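# Mount printed parts on jig pins or press CALL

## Task

This is the final kit of the day. Set both loose printed parts onto their matching pins in the jig, arranged the way the drawing shows. If the kit ought not to be assembled, do this instead: with the gripper shut, press the blue CALL button from above until it bottoms out and keep it there about one second, without contacting any kit part, the jig or the drawing. If the kit is assembled, CALL must stay untouched.

## Robot and tools

Robot: two arms, left_arm and right_arm, each ending in a two-finger parallel gripper. The fingers point along the gripper's +z axis and separate along its y axis. Reported end_effector_position is the spot between the pads, roughly 1 cm short of the fingertips. Drives are cheap, with gear play and weak wrists, so a hand can rest a few cm from where it was sent, even in free air; that alone does not mean contact.

Frames: the scene frame has its origin at table height, midway between the nominal arm bases, +z up, +x out over the table, left_arm toward +y (arm names do not match image left/right). Calibrated bases: left_arm at (+0.042, +0.297, 0) m, quat_wxyz (+1.000, 0, 0, +0.020); right_arm at (-0.008, -0.340, 0) m, quat_wxyz (+1.000, 0, 0, -0.003). Each arm's positions, quaternions, targets and wrist-camera poses are given in that arm's own base frame; fixed cameras and the table use the scene frame. Offsets run along the moving arm's base axes, and rotation turns about the Hand target point.

The 14-number row (used by execute_actions and move): numbers 1-7 are left_arm dx, dy, dz, rx, ry, rz, opening; numbers 8-14 are the same for right_arm. Always give all 14, each between -1 and 1. dx..rz are an offset (not a pose), measured from that arm's Hand target as it stood when the action or move began; 1.0 equals 0.6 m of travel or 180 degrees. rx, ry, rz form a single rotation vector. If the translation length exceeds 1.0 it is scaled down along its direction. Opening is absolute: +1 fully open (0.094 m), -1 closed. Six zeros re-request the current Hand target; a 0 opening is a real half-open command, so resend the present opening to keep a gripper unchanged. Orientation commands are clipped to 40 degrees from the measured orientation each control step.

execute_actions(actions, cameras): actions is a list of actions; each action is up to 15 rows, one per 1/30 s step; a short action repeats its final row. Every row in an action counts from the same start pose, and the next action starts from the new Hand target, so repeating an offset adds motion. Images return only when actions is empty or cameras requests them.

move(target, speed, blend, opening_speed, grip_force, blocking, cameras): target is one 14-number row or a list of up to 15 rows; every row's offsets are from the Hand targets at the start of the move, not from the previous row. Paths are straight, do not avoid obstacles or the other arm, and all finish together, lasting 0.5 s to 10 s. speed is in m/s (0.002-4.3, default 0.25; turning up to twice that in rad/s), one value or one per target. blend in metres rounds corners in a list; 0 stops at each. opening_speed is change per second on the -1..+1 scale, at least 0.2; use it for gentle closing. grip_force is newtons per pad, 10-50, and persists; lower forces close slowly. blocking=false returns after about 0.5 s while motion continues. The result adds a move: line: done (within 10 mm and 2 degrees), off_target, moving, held, fault, plus limits such as paced (pose clipped) or held (steps withheld). Neither done nor off_target proves contact or its absence.

wait(seconds 0-10, cameras) lets time pass holding commands. stop(cameras) brakes a running move, needing some distance. zoom_image(camera, region) enlarges [x0, y0, x1, y1] pixels (max 504x504) of the newest image from cam_high, cam_over, cam_left_wrist or cam_right_wrist (all 896x504). finished_scene(scene=1) ends the scene irreversibly.

Results: Hand target is the last commanded (clipped) pose; the gripper may stop short, and a follow-up command or explicit extra offset is needed to close the gap. grip_measured shares the opening scale, reads up to 2.5 mm wide when empty and below the part width under full squeeze; the fingers give no visible stop at contact. To release, command well above grip_measured. grip_effort_nm is motor effort (negative closing) with offset and friction, not pad force. Joint torques include arm weight and offsets; numbers 3 and 4 wrap at ±28 N m. Joint velocities may be omitted when within noise. Step readings appear only for execute_actions calls. Joint ranges (rad): waist -2.880..2.880, shoulder 0..3.142, elbow 0..3.019 (straight 2.964), wrist pitch -1.693..1.571, wrist yaw -1.571..1.571, wrist roll -2.094..2.094.

Avoid: parts falling or ending off the table; dropping or releasing moving parts; fast impacts on fixed or heavy objects; grippers, housings or wrist cameras meeting each other, or one gripper closing on the other's fingers (can fail the scene); paths passing near an arm's own base (shoulder posture may flip); pushing against an unreachable pose or holding loads long, which heats motors (MOTOR HOT at 85 °C, OVER-TEMPERATURE FAULT and arm collapse at 100 °C for 30-60 s). A blocked arm keeps pressing until you command its target back past the gripper. Faster moves overshoot more, especially with a near-straight arm.

Each tool is called after "Call:" in YAML: its name, and indented under it one key for each argument.

## Session

Call:
execute_actions:
  actions: []

Scene clock: 0.00 s.
left_arm: end_effector_position=(+0.4066, -0.2879, +0.3189) grip_measured=+1.000 grip_effort_nm=n/a end_effector_quat_wxyz=(+0.420, -0.316, +0.846, +0.086) | right_arm: end_effector_position=(+0.2632, +0.2314, +0.2305) grip_measured=+1.000 grip_effort_nm=n/a end_effector_quat_wxyz=(+0.407, +0.242, +0.873, -0.114)
Joint positions: left_arm=[-0.887 1.52 1.493 -1.393 -0.877 -1.53 0.094] | right_arm=[1.112 1.265 1.011 -1.414 0.869 1.697 0.094]
Joint velocities: within noise
Joint torques (N m): no reading
Heat: left arm: hottest wrist pitch 31 °C; right arm: hottest waist 33 °C.
Hand target: left_arm +0.4123, -0.2908, +0.3316; +0.427, -0.322, +0.842, +0.074 | right_arm +0.2663, +0.2404, +0.2446; +0.413, +0.246, +0.872, -0.094
Tool commands: left_gripper/opening=+1.0 right_gripper/opening=+1.0

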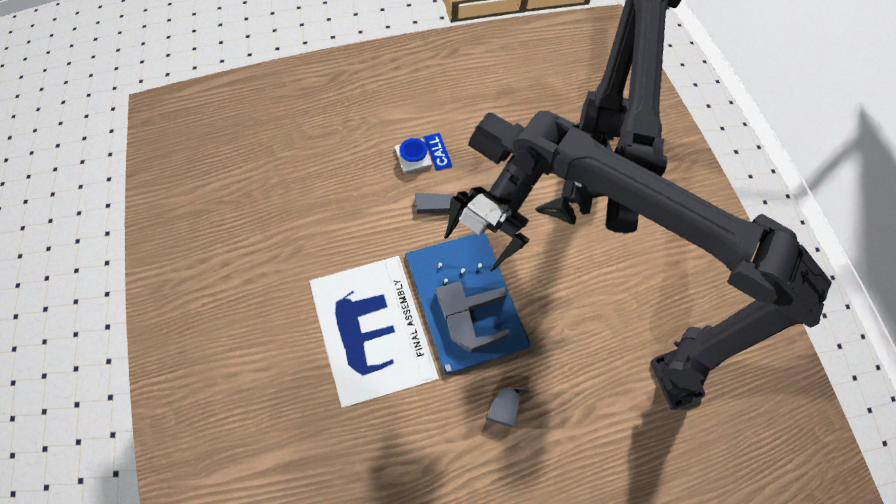

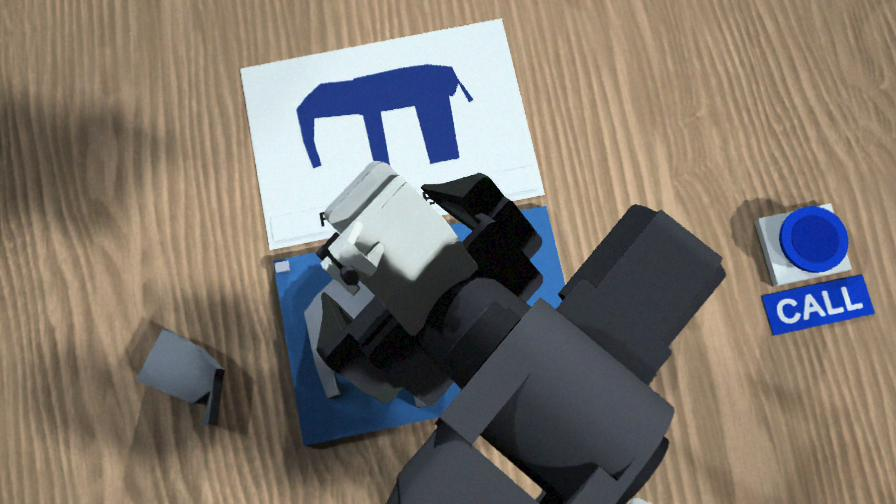

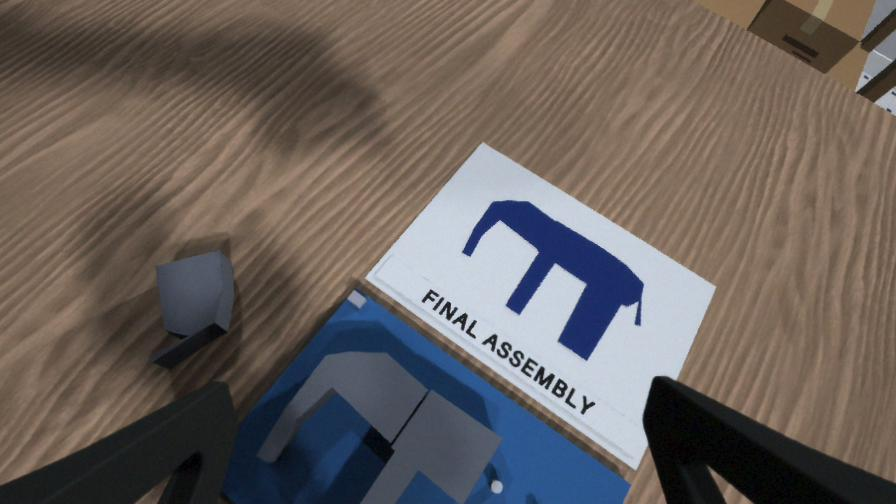

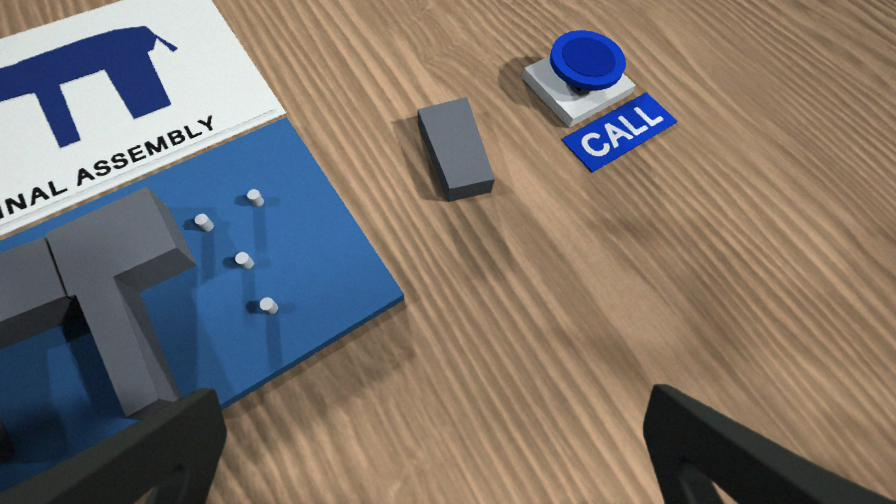

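Call:
zoom_image:
  camera: "cam_left_wrist"
  region: [130, 220, 290, 380]

Call:
zoom_image:
  camera: "cam_over"
  region: [230, 20, 550, 260]

Call:
zoom_image:
  camera: "cam_right_wrist"
  region: [40, 80, 520, 440]

Call:
zoom_image:
  camera: "cam_over"
  region: [120, 300, 260, 440]

Call:
zoom_image:
  camera: "cam_high"
  region: [300, 120, 560, 450]

Scaled by 3.150 from the camera's 896x504 image, which has a finer 1280x720 frame.

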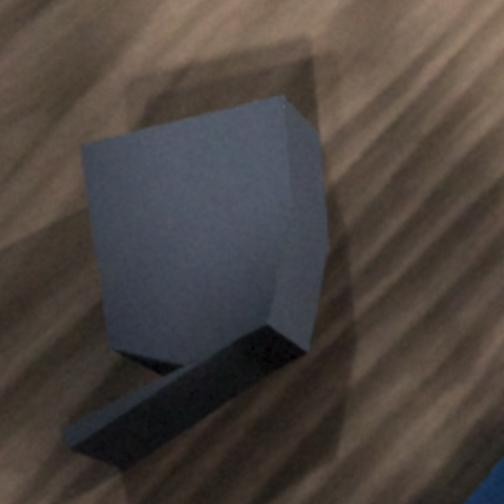

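Scaled by 1.575 from the camera's 896x504 image, which has a finer 1280x720 frame.

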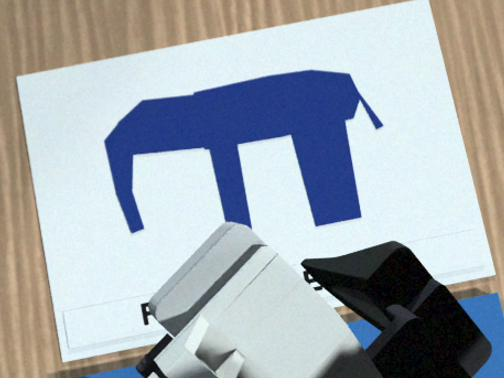

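Scaled by 1.050 from the camera's 896x504 image, which has a finer 1280x720 frame.

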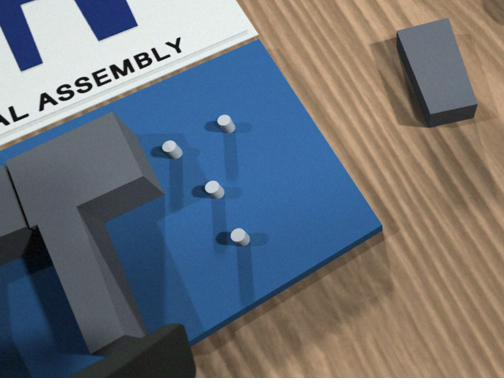

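Scaled by 3.600 from the camera's 896x504 image, which has a finer 1280x720 frame.

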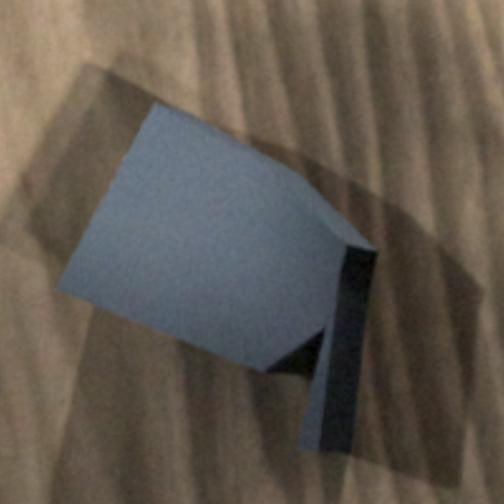

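Scaled by 1.527 from the camera's 896x504 image, which has a finer 1280x720 frame.

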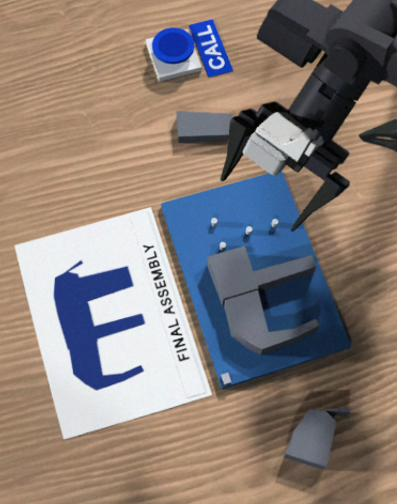

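Call:
move:
  target: [-0.187,0.485,-0.05,-0.0497,0.287,-0.216,1,0.207,-0.25,0.092,0.0625,0.2745,0.1635,1]
  cameras: ["all"]
  speed: 0.4

Scene clock: 39.67 s.
left_arm: end_effector_position=(+0.2933, -0.0020, +0.2921) grip_measured=+1.000 grip_effort_nm=0.02 end_effector_quat_wxyz=(-0.009, -0.004, +1.000, +0.004) | right_arm: end_effector_position=(+0.3742, +0.0874, +0.2792) grip_measured=+1.000 grip_effort_nm=-0.03 end_effector_quat_wxyz=(-0.022, +0.006, +1.000, -0.006)
Joint positions: left_arm=[-0.01 1.119 1.222 -1.691 -0.007 -0.018 0.094] | right_arm=[0.231 1.373 1.403 -1.647 0.001 0.243 0.094]
Joint torques (N m): left_arm=[-0.15 -3.02 10.41 -0.62 0.02 0.17] | right_arm=[-1.55 -9.11 14.97 -0.42 0 -0.14]
Heat: left arm: hottest shoulder 31 °C; right arm: hottest elbow 37 °C.
Hand target: left_arm +0.3001, +0.0002, +0.3016; +0.000, -0.001, +1.000, +0.000 | right_arm +0.3905, +0.0904, +0.2998; +0.000, +0.001, +1.000, +0.000
Off the commanded pose: left_arm 0.012 m, 1 deg | right_arm 0.026 m, 3 deg.
move: off_target (left_arm, right_arm)

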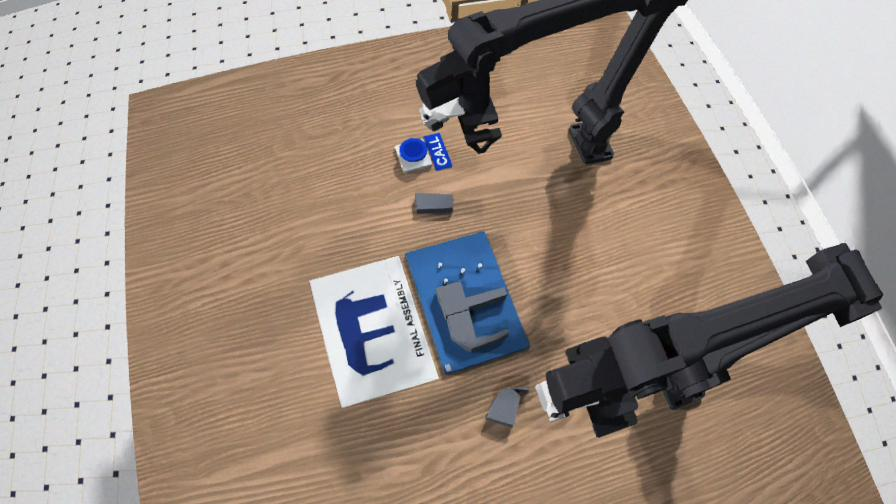

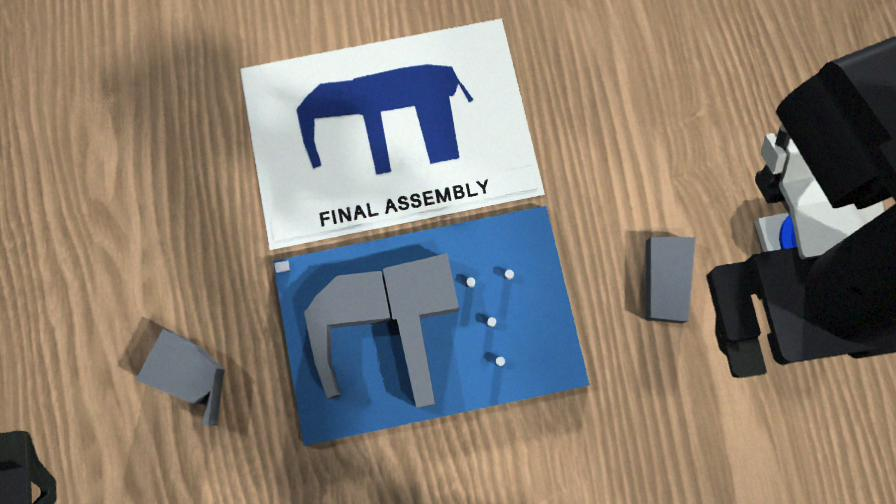

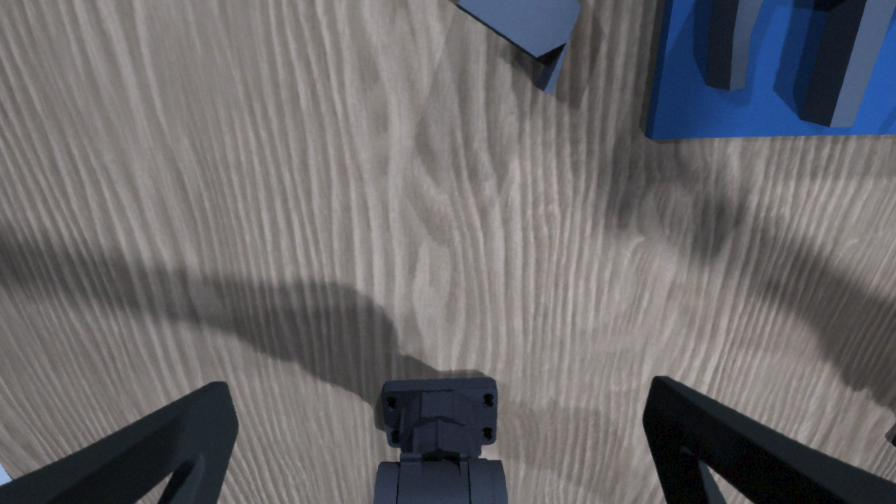

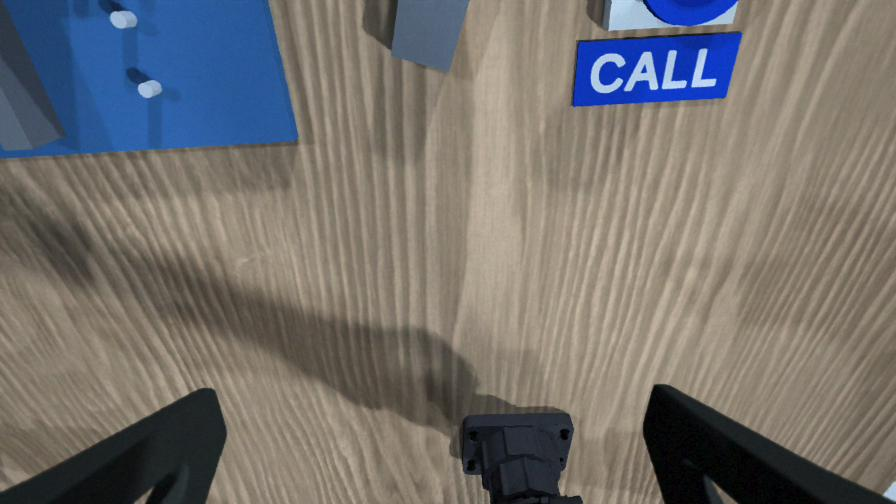

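Call:
zoom_image:
  camera: "cam_over"
  region: [260, 190, 720, 450]

Call:
zoom_image:
  camera: "cam_over"
  region: [230, 20, 550, 260]

Call:
zoom_image:
  camera: "cam_over"
  region: [620, 210, 740, 340]

Scaled by 1.096 from the camera's 896x504 image, which has a finer 1280x720 frame.

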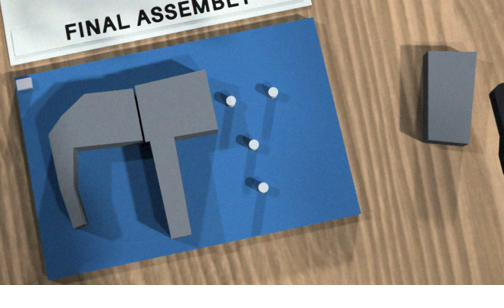

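Scaled by 1.575 from the camera's 896x504 image, which has a finer 1280x720 frame.

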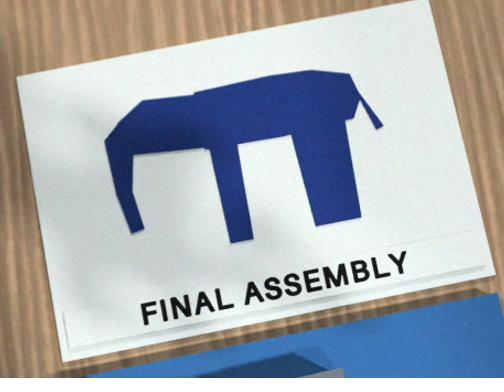

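Scaled by 3.877 from the camera's 896x504 image, which has a finer 1280x720 frame.

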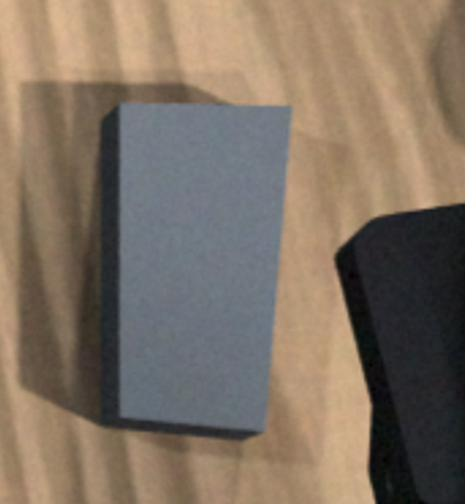

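Call:
zoom_image:
  camera: "cam_over"
  region: [290, 50, 490, 180]

Call:
zoom_image:
  camera: "cam_over"
  region: [295, 240, 535, 420]

Call:
zoom_image:
  camera: "cam_over"
  region: [120, 300, 260, 440]

Scaled by 2.520 from the camera's 896x504 image, which has a finer 1280x720 frame.

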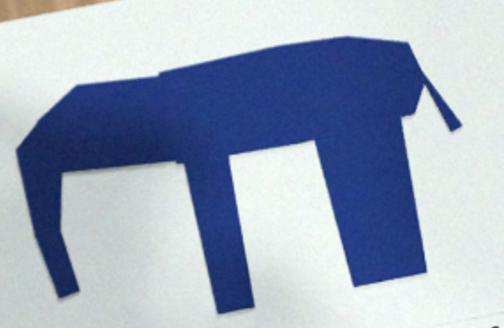

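Scaled by 2.100 from the camera's 896x504 image, which has a finer 1280x720 frame.

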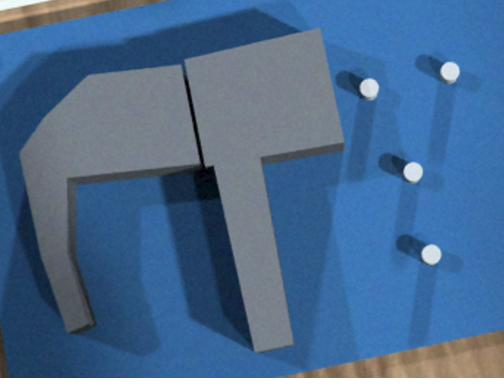

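Scaled by 3.600 from the camera's 896x504 image, which has a finer 1280x720 frame.

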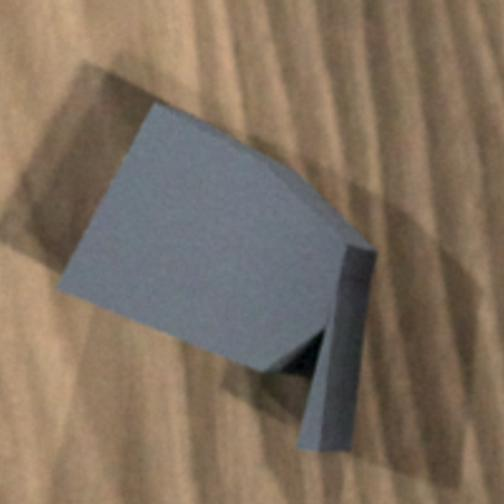

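Call:
move:
  target: [0.2,-0.167,-0.1,0,0,0,1,0.1,0.02,-0.1,0,0,0,1]
  cameras: ["all"]
  speed: 0.3

Scene clock: 130.97 s.
left_arm: end_effector_position=(+0.4024, -0.0941, +0.2281) grip_measured=+1.000 grip_effort_nm=0.02 end_effector_quat_wxyz=(-0.025, +0.004, +1.000, +0.002) | right_arm: end_effector_position=(+0.4262, +0.0997, +0.2184) grip_measured=+1.000 grip_effort_nm=-0.03 end_effector_quat_wxyz=(-0.037, +0.003, +0.999, -0.009)
Joint positions: left_arm=[-0.226 1.455 1.354 -1.519 0.007 -0.217 0.094] | right_arm=[0.231 1.538 1.419 -1.528 0.001 0.238 0.094]
Joint torques (N m): left_arm=[-1.44 -8.23 11.49 0.09 -0.25 -0.13] | right_arm=[-1.9 -12.51 14.57 0.38 0.01 -0.14]
Heat: left arm: hottest elbow 33 °C; right arm: hottest elbow 52 °C.
Hand target: left_arm +0.4201, -0.1000, +0.2416; +0.000, -0.001, +1.000, +0.000 | right_arm +0.4505, +0.1024, +0.2398; +0.000, +0.001, +1.000, +0.000
Off the commanded pose: left_arm 0.023 m, 3 deg | right_arm 0.032 m, 4 deg.
move: off_target (left_arm, right_arm)

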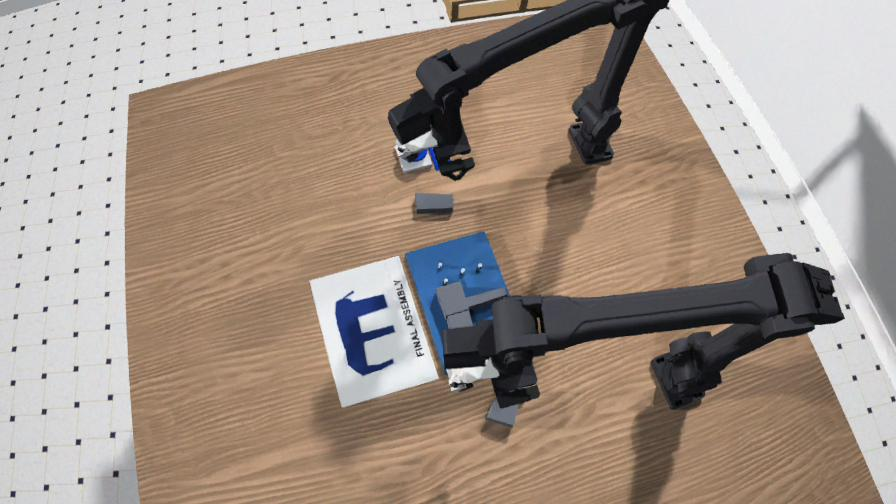

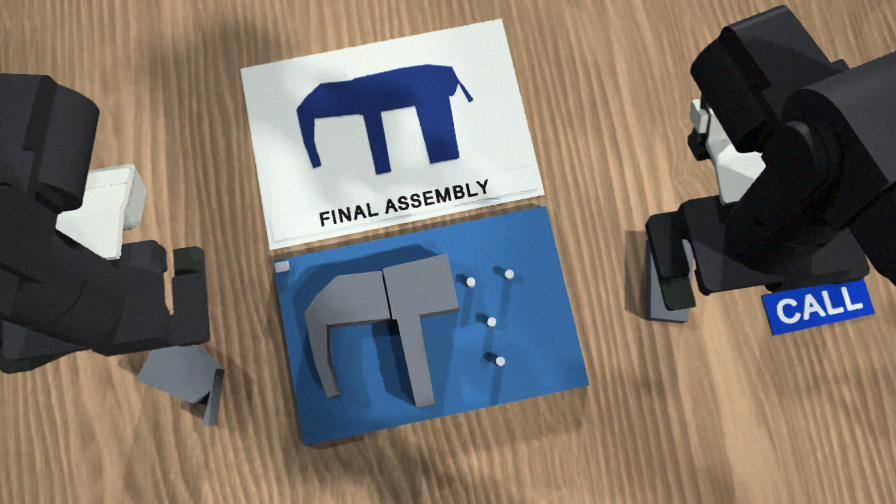

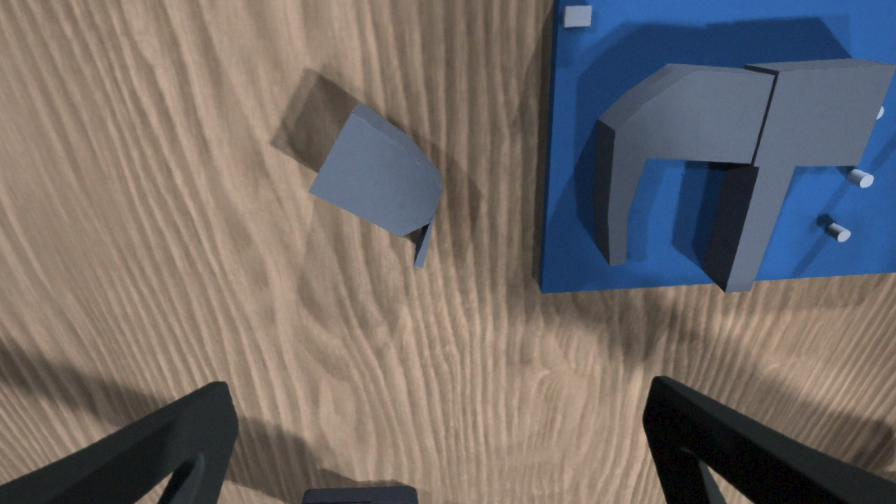

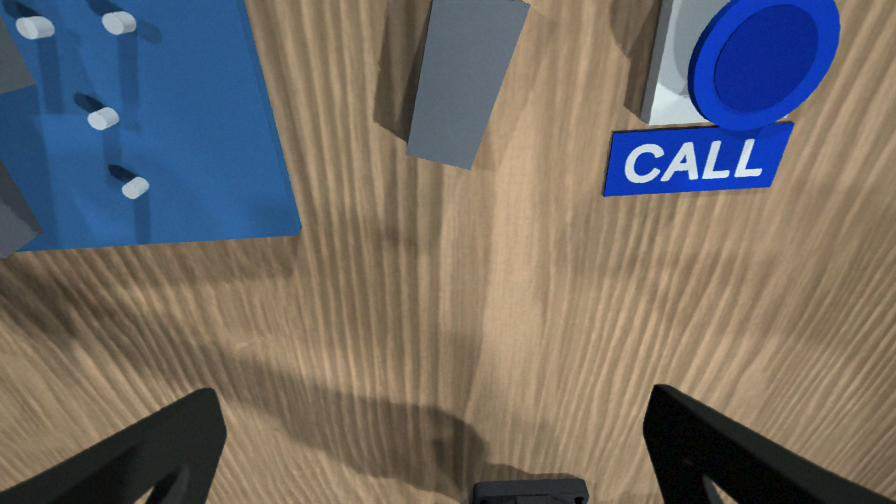

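Call:
move:
  target: [0.09,0,-0.133,0,0,0,1,0,0,-0.133,0,0,0,1]
  cameras: ["all"]
  speed: 0.25

Scene clock: 163.83 s.
left_arm: end_effector_position=(+0.4560, -0.1064, +0.1539) grip_measured=+1.000 grip_effort_nm=0.02 end_effector_quat_wxyz=(-0.021, +0.004, +1.000, +0.001) | right_arm: end_effector_position=(+0.4440, +0.1039, +0.1614) grip_measured=+1.000 grip_effort_nm=-0.02 end_effector_quat_wxyz=(-0.008, +0.003, +1.000, -0.002)
Joint positions: left_arm=[-0.226 1.627 1.354 -1.34 0.007 -0.217 0.094] | right_arm=[0.231 1.575 1.311 -1.324 0.001 0.238 0.094]
Joint torques (N m): left_arm=[-0.5 -11.4 10.06 0.32 -0.23 0.04] | right_arm=[-1.9 -12.92 8.68 0.51 -0.01 -0.14]
Heat: left arm: hottest elbow 38 °C; right arm: hottest elbow 49 °C.
Hand target: left_arm +0.4741, -0.1000, +0.1618; +0.000, -0.001, +1.000, +0.000 | right_arm +0.4505, +0.1024, +0.1600; +0.000, +0.001, +1.000, +0.000
Off the commanded pose: left_arm 0.021 m, 2 deg | right_arm 0.007 m, 1 deg.
move: off_target (left_arm)

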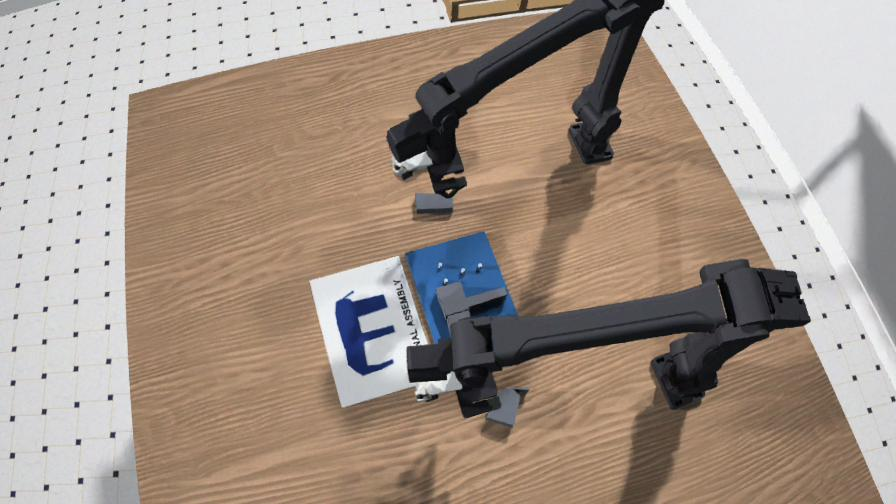

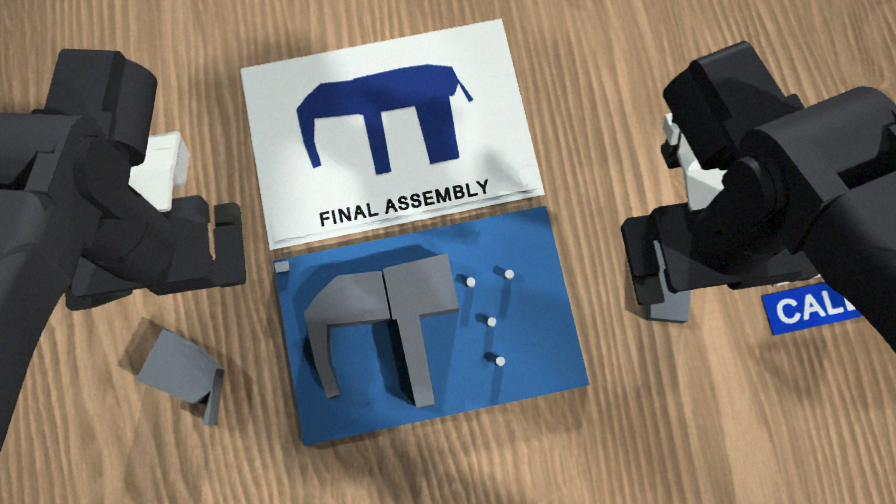

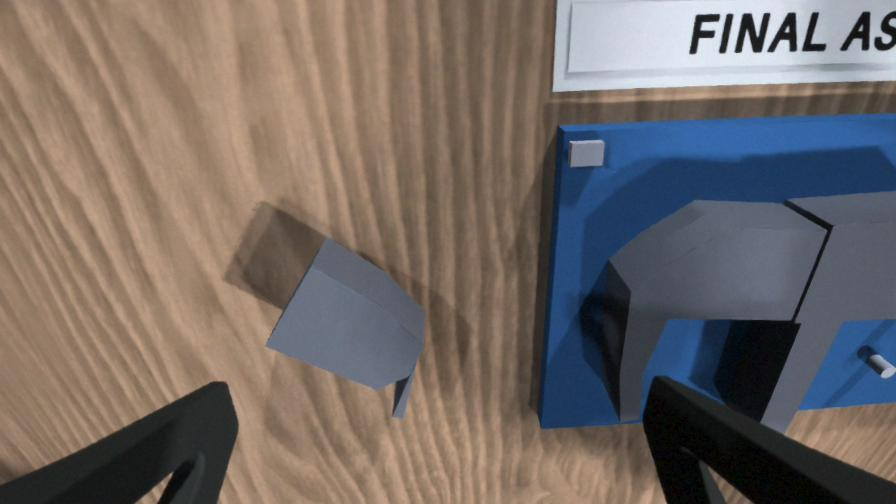

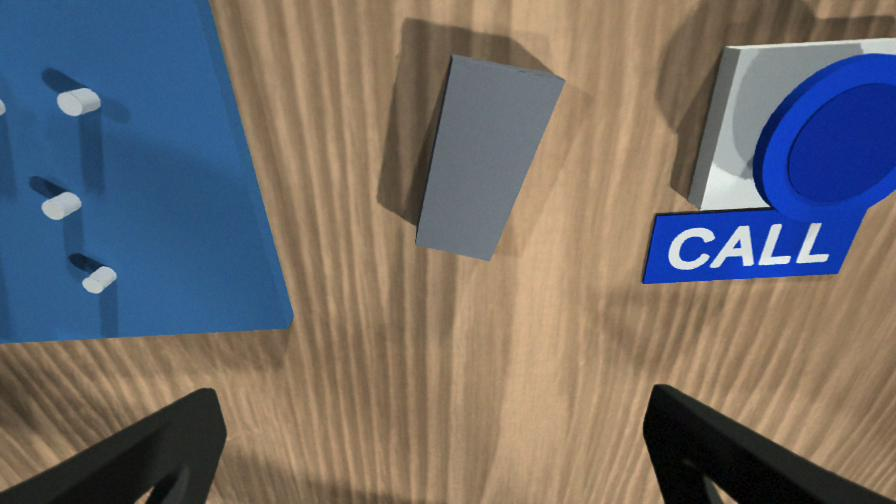

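Call:
move:
  target: [-0.1,0.035,0,0,0,0.30,1,0.007,0.027,-0.05,0,0,-0.061,1]
  cameras: ["cam_over","cam_left_wrist","cam_right_wrist"]
  speed: 0.3

Scene clock: 214.33 s.
left_arm: end_effector_position=(+0.4073, -0.0867, +0.1528) grip_measured=+1.000 grip_effort_nm=0.01 end_effector_quat_wxyz=(-0.018, -0.439, +0.898, +0.010) | right_arm: end_effector_position=(+0.4517, +0.1111, +0.1369) grip_measured=+1.000 grip_effort_nm=-0.03 end_effector_quat_wxyz=(-0.002, +0.097, +0.995, +0.000)
Joint positions: left_arm=[-0.206 1.497 1.197 -1.312 0.007 -1.114 0.094] | right_arm=[0.242 1.609 1.285 -1.252 -0.001 0.436 0.094]
Joint torques (N m): left_arm=[1.08 -10.29 7.62 0.14 -0.35 -0.18] | right_arm=[-0.5 -12.69 8.13 0.54 0.03 0.01]
Heat: left arm: hottest elbow 37 °C; right arm: hottest elbow 42 °C.
Hand target: left_arm +0.4141, -0.0790, +0.1618; +0.000, -0.455, +0.891, +0.000 | right_arm +0.4547, +0.1186, +0.1300; +0.000, +0.096, +0.995, +0.000
Off the commanded pose: left_arm 0.014 m, 3 deg | right_arm 0.011 m, 0 deg.
move: off_target (left_arm, right_arm)
Images, in order (width x height): cam_over 896x504, cam_left_wrist 896x504, cam_right_wrist 896x504.

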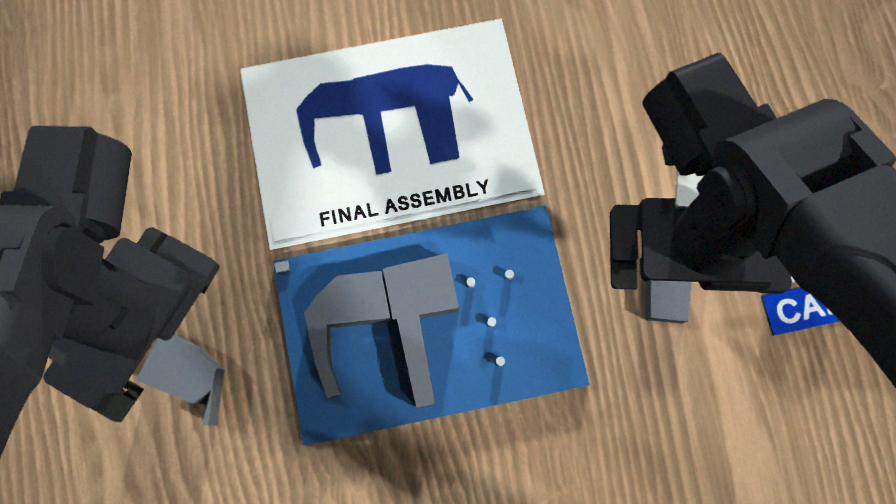

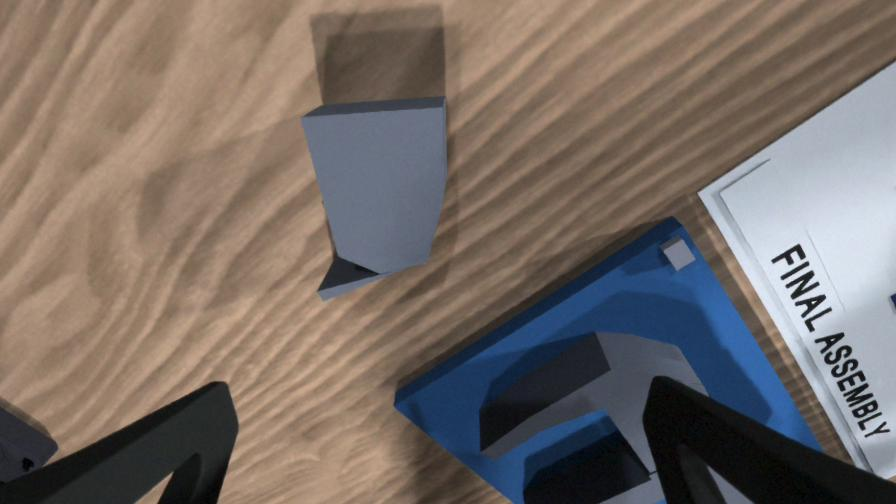

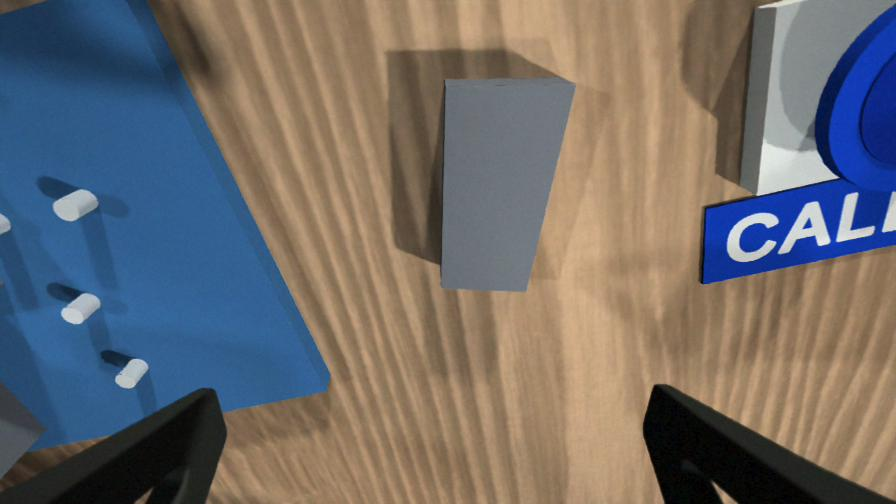

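Call:
move:
  target: [-0.028,0.023,-0.11,0,0,0.025,1,-0.007,-0.032,-0.083,0,0,-0.008,1]
  cameras: ["cam_over","cam_left_wrist","cam_right_wrist"]
  speed: 0.25

Scene clock: 229.10 s.
left_arm: end_effector_position=(+0.3899, -0.0688, +0.0947) grip_measured=+1.000 grip_effort_nm=0.01 end_effector_quat_wxyz=(-0.011, -0.478, +0.878, +0.004) | right_arm: end_effector_position=(+0.4454, +0.1009, +0.0839) grip_measured=+1.000 grip_effort_nm=-0.02 end_effector_quat_wxyz=(-0.005, +0.106, +0.994, -0.001)
Joint positions: left_arm=[-0.171 1.492 1.028 -1.129 0.007 -1.166 0.094] | right_arm=[0.223 1.646 1.181 -1.117 -0.001 0.436 0.094]
Joint torques (N m): left_arm=[0.67 -8.47 7.24 0.14 -0.3 -0.14] | right_arm=[-1.85 -13.1 7.86 0.51 0.03 -0.12]
Heat: left arm: hottest elbow 35 °C; right arm: hottest elbow 41 °C.
Hand target: left_arm +0.3973, -0.0652, +0.0958; +0.000, -0.489, +0.872, +0.000 | right_arm +0.4505, +0.0994, +0.0802; +0.000, +0.109, +0.994, +0.000
Off the commanded pose: left_arm 0.008 m, 2 deg | right_arm 0.006 m, 1 deg.
move: done
Images, in order (width x height): cam_over 896x504, cam_left_wrist 896x504, cam_right_wrist 896x504.

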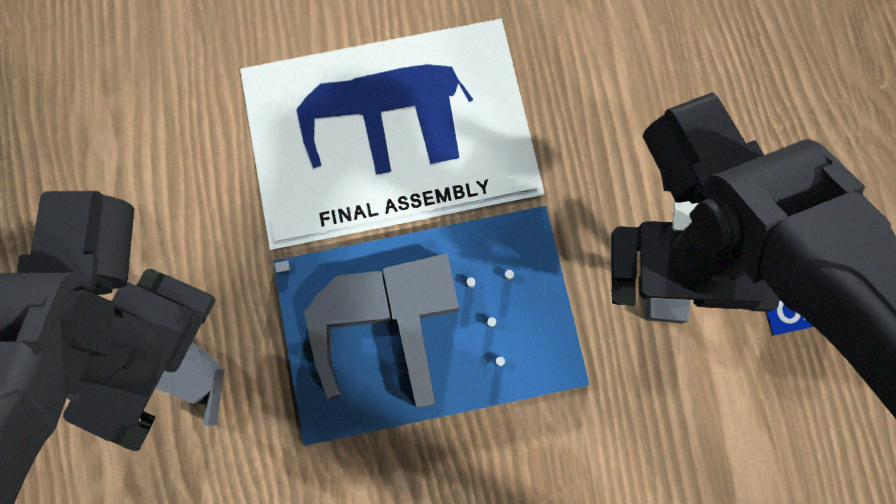

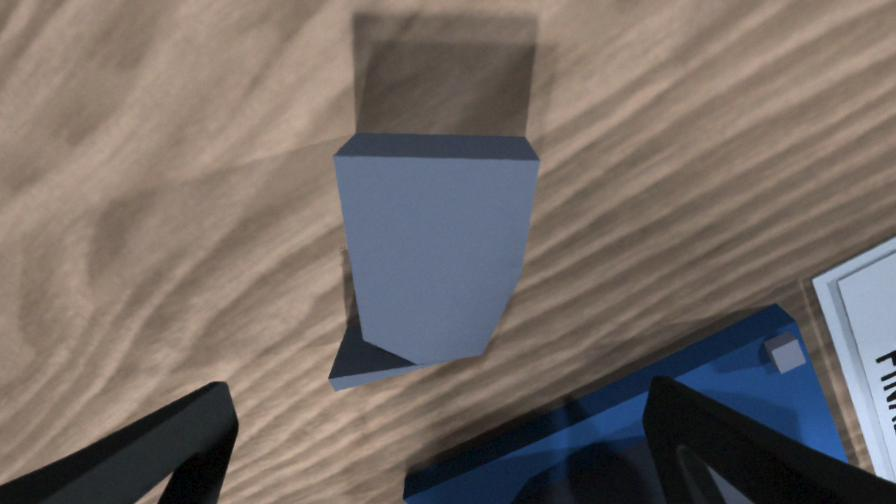

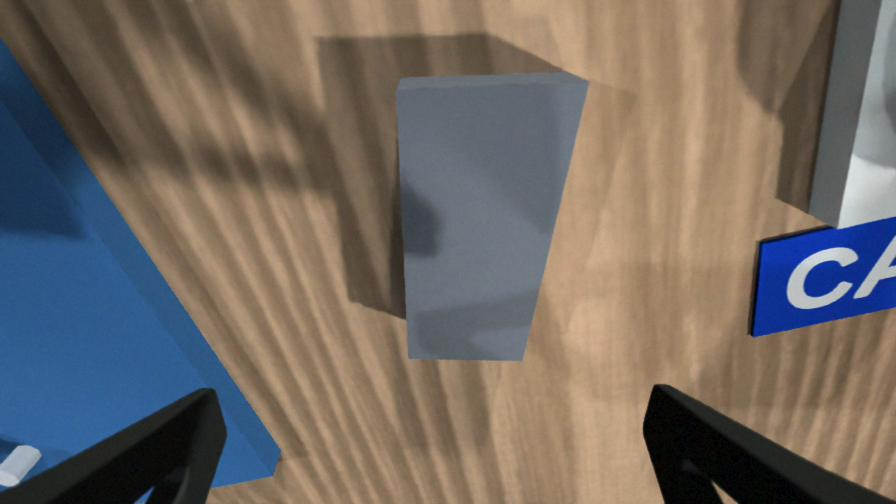

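Call:
move:
  target: [0.022,0.030,-0.07,0,0,0,1,0.032,-0.022,-0.06,0,0,-0.012,1]
  cameras: ["cam_over","cam_left_wrist","cam_right_wrist"]
  speed: 0.2

Scene clock: 253.43 s.
left_arm: end_effector_position=(+0.4021, -0.0508, +0.0558) grip_measured=+1.000 grip_effort_nm=0.01 end_effector_quat_wxyz=(-0.008, -0.493, +0.870, +0.002) | right_arm: end_effector_position=(+0.4626, +0.0863, +0.0463) grip_measured=+1.000 grip_effort_nm=-0.02 end_effector_quat_wxyz=(-0.008, +0.125, +0.992, -0.002)
Joint positions: left_arm=[-0.121 1.564 0.995 -1.016 0.007 -1.153 0.094] | right_arm=[0.185 1.73 1.181 -1.038 -0.001 0.436 0.094]
Joint torques (N m): left_arm=[0.67 -8.64 7.12 0.18 -0.26 0.08] | right_arm=[-1.73 -13.98 7.99 0.49 0.04 -0.1]
Heat: left arm: hottest elbow 33 °C; right arm: hottest elbow 41 °C.
Hand target: left_arm +0.4105, -0.0472, +0.0538; +0.000, -0.489, +0.872, +0.000 | right_arm +0.4697, +0.0862, +0.0442; +0.000, +0.127, +0.992, +0.000
Off the commanded pose: left_arm 0.009 m, 1 deg | right_arm 0.007 m, 1 deg.
move: done
Images, in order (width x height): cam_over 896x504, cam_left_wrist 896x504, cam_right_wrist 896x504.

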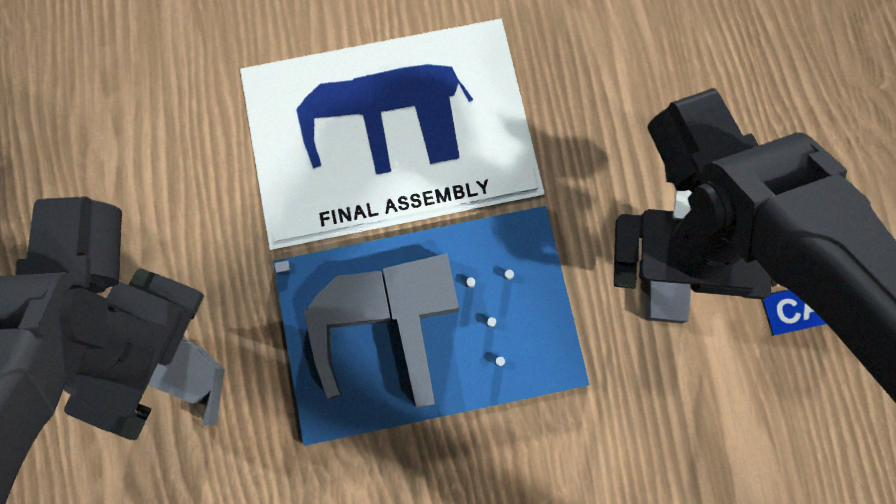

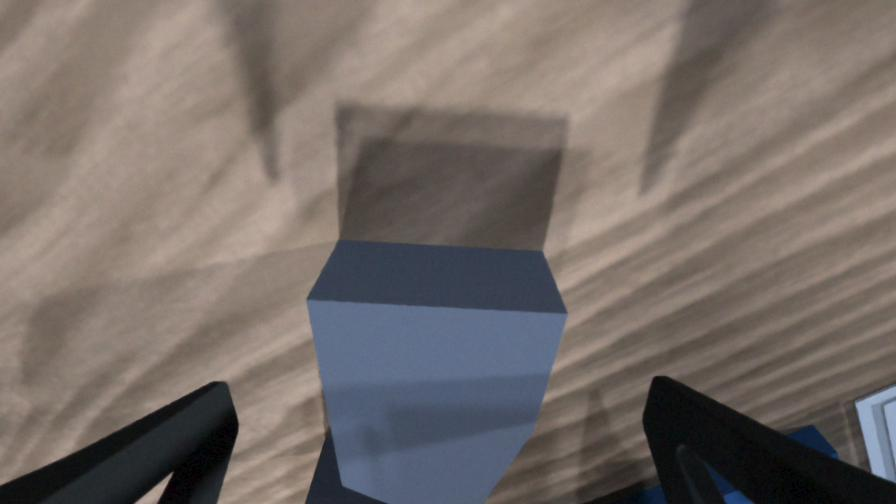

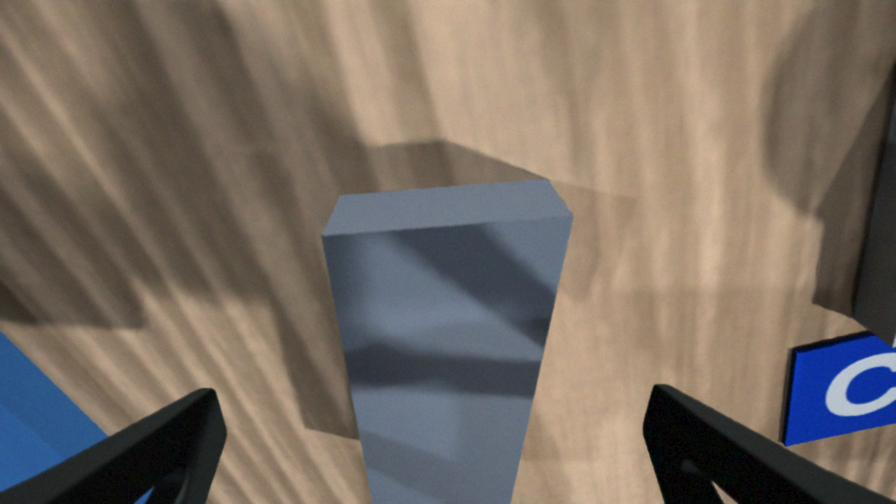

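Call:
move:
  target: [-0.011,-0.017,-0.033,0,0,0,1,0,0,-0.025,0,0,0,1]
  cameras: ["cam_high","cam_left_wrist","cam_right_wrist"]
  speed: 0.1

Call:
zoom_image:
  camera: "cam_high"
  region: [380, 140, 580, 440]

Scene clock: 278.37 s.
left_arm: end_effector_position=(+0.3989, -0.0504, +0.0381) grip_measured=+1.000 grip_effort_nm=0.01 end_effector_quat_wxyz=(-0.005, -0.493, +0.870, +0.000) | right_arm: end_effector_position=(+0.4664, +0.0870, +0.0357) grip_measured=+1.000 grip_effort_nm=-0.03 end_effector_quat_wxyz=(-0.002, +0.125, +0.992, +0.000)
Joint positions: left_arm=[-0.121 1.581 0.959 -0.958 0.007 -1.153 0.094] | right_arm=[0.185 1.747 1.172 -1 -0.001 0.436 0.094]
Joint torques (N m): left_arm=[-1.9 -8.29 6.52 0.34 -0.32 -0.08] | right_arm=[-1.73 -13.68 7.2 0.51 0.03 -0.1]
Heat: left arm: hottest elbow 32 °C; right arm: hottest elbow 40 °C.
Hand target: left_arm +0.4039, -0.0574, +0.0340; +0.000, -0.489, +0.872, +0.000 | right_arm +0.4697, +0.0862, +0.0292; +0.000, +0.127, +0.992, +0.000
Off the commanded pose: left_arm 0.010 m, 1 deg | right_arm 0.007 m, 0 deg.
move: done
Images, in order (width x height): cam_high 896x504, cam_left_wrist 896x504, cam_right_wrist 896x504.

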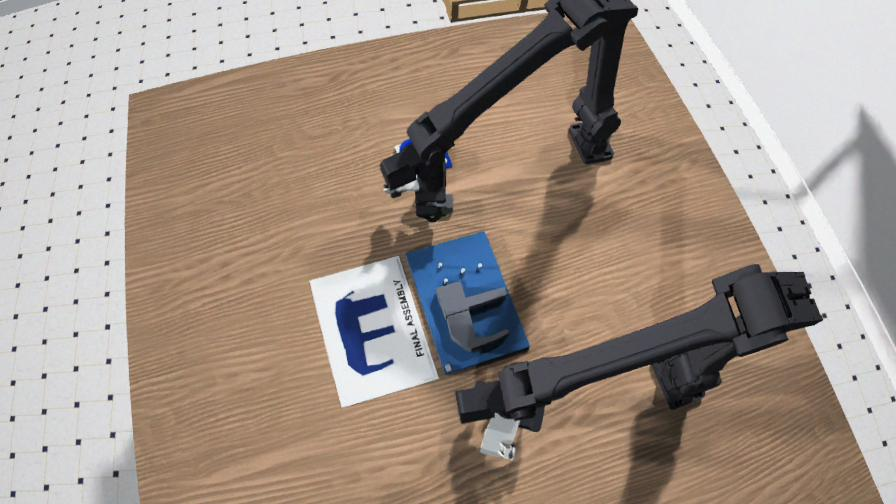

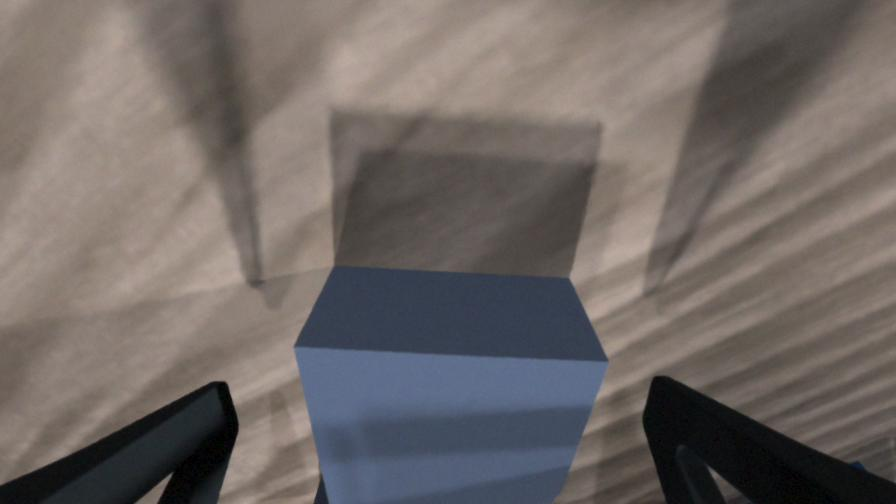

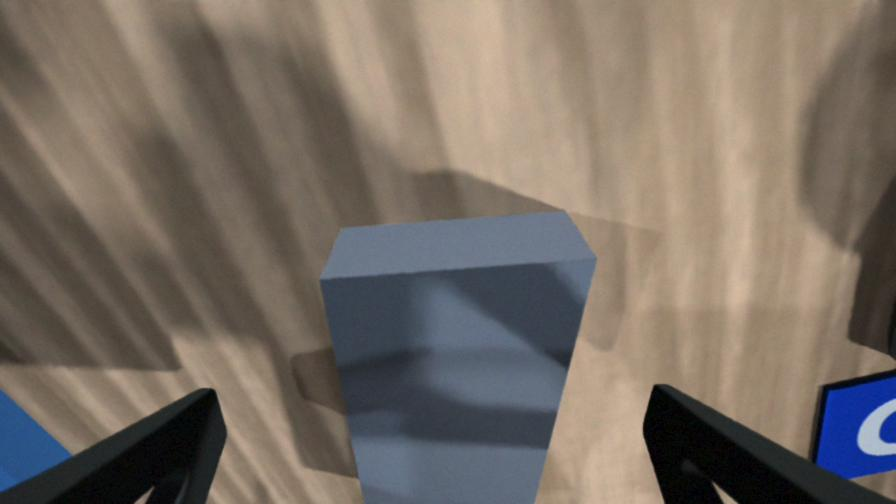

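Scaled by 1.680 from the camera's 896x504 image, which has a finer 1280x720 frame.

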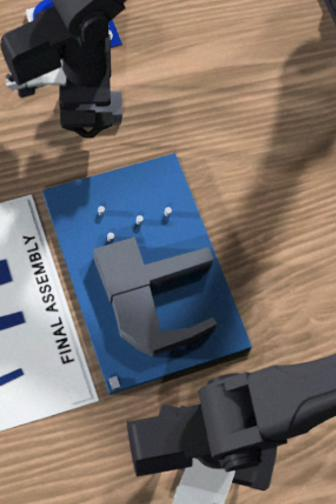

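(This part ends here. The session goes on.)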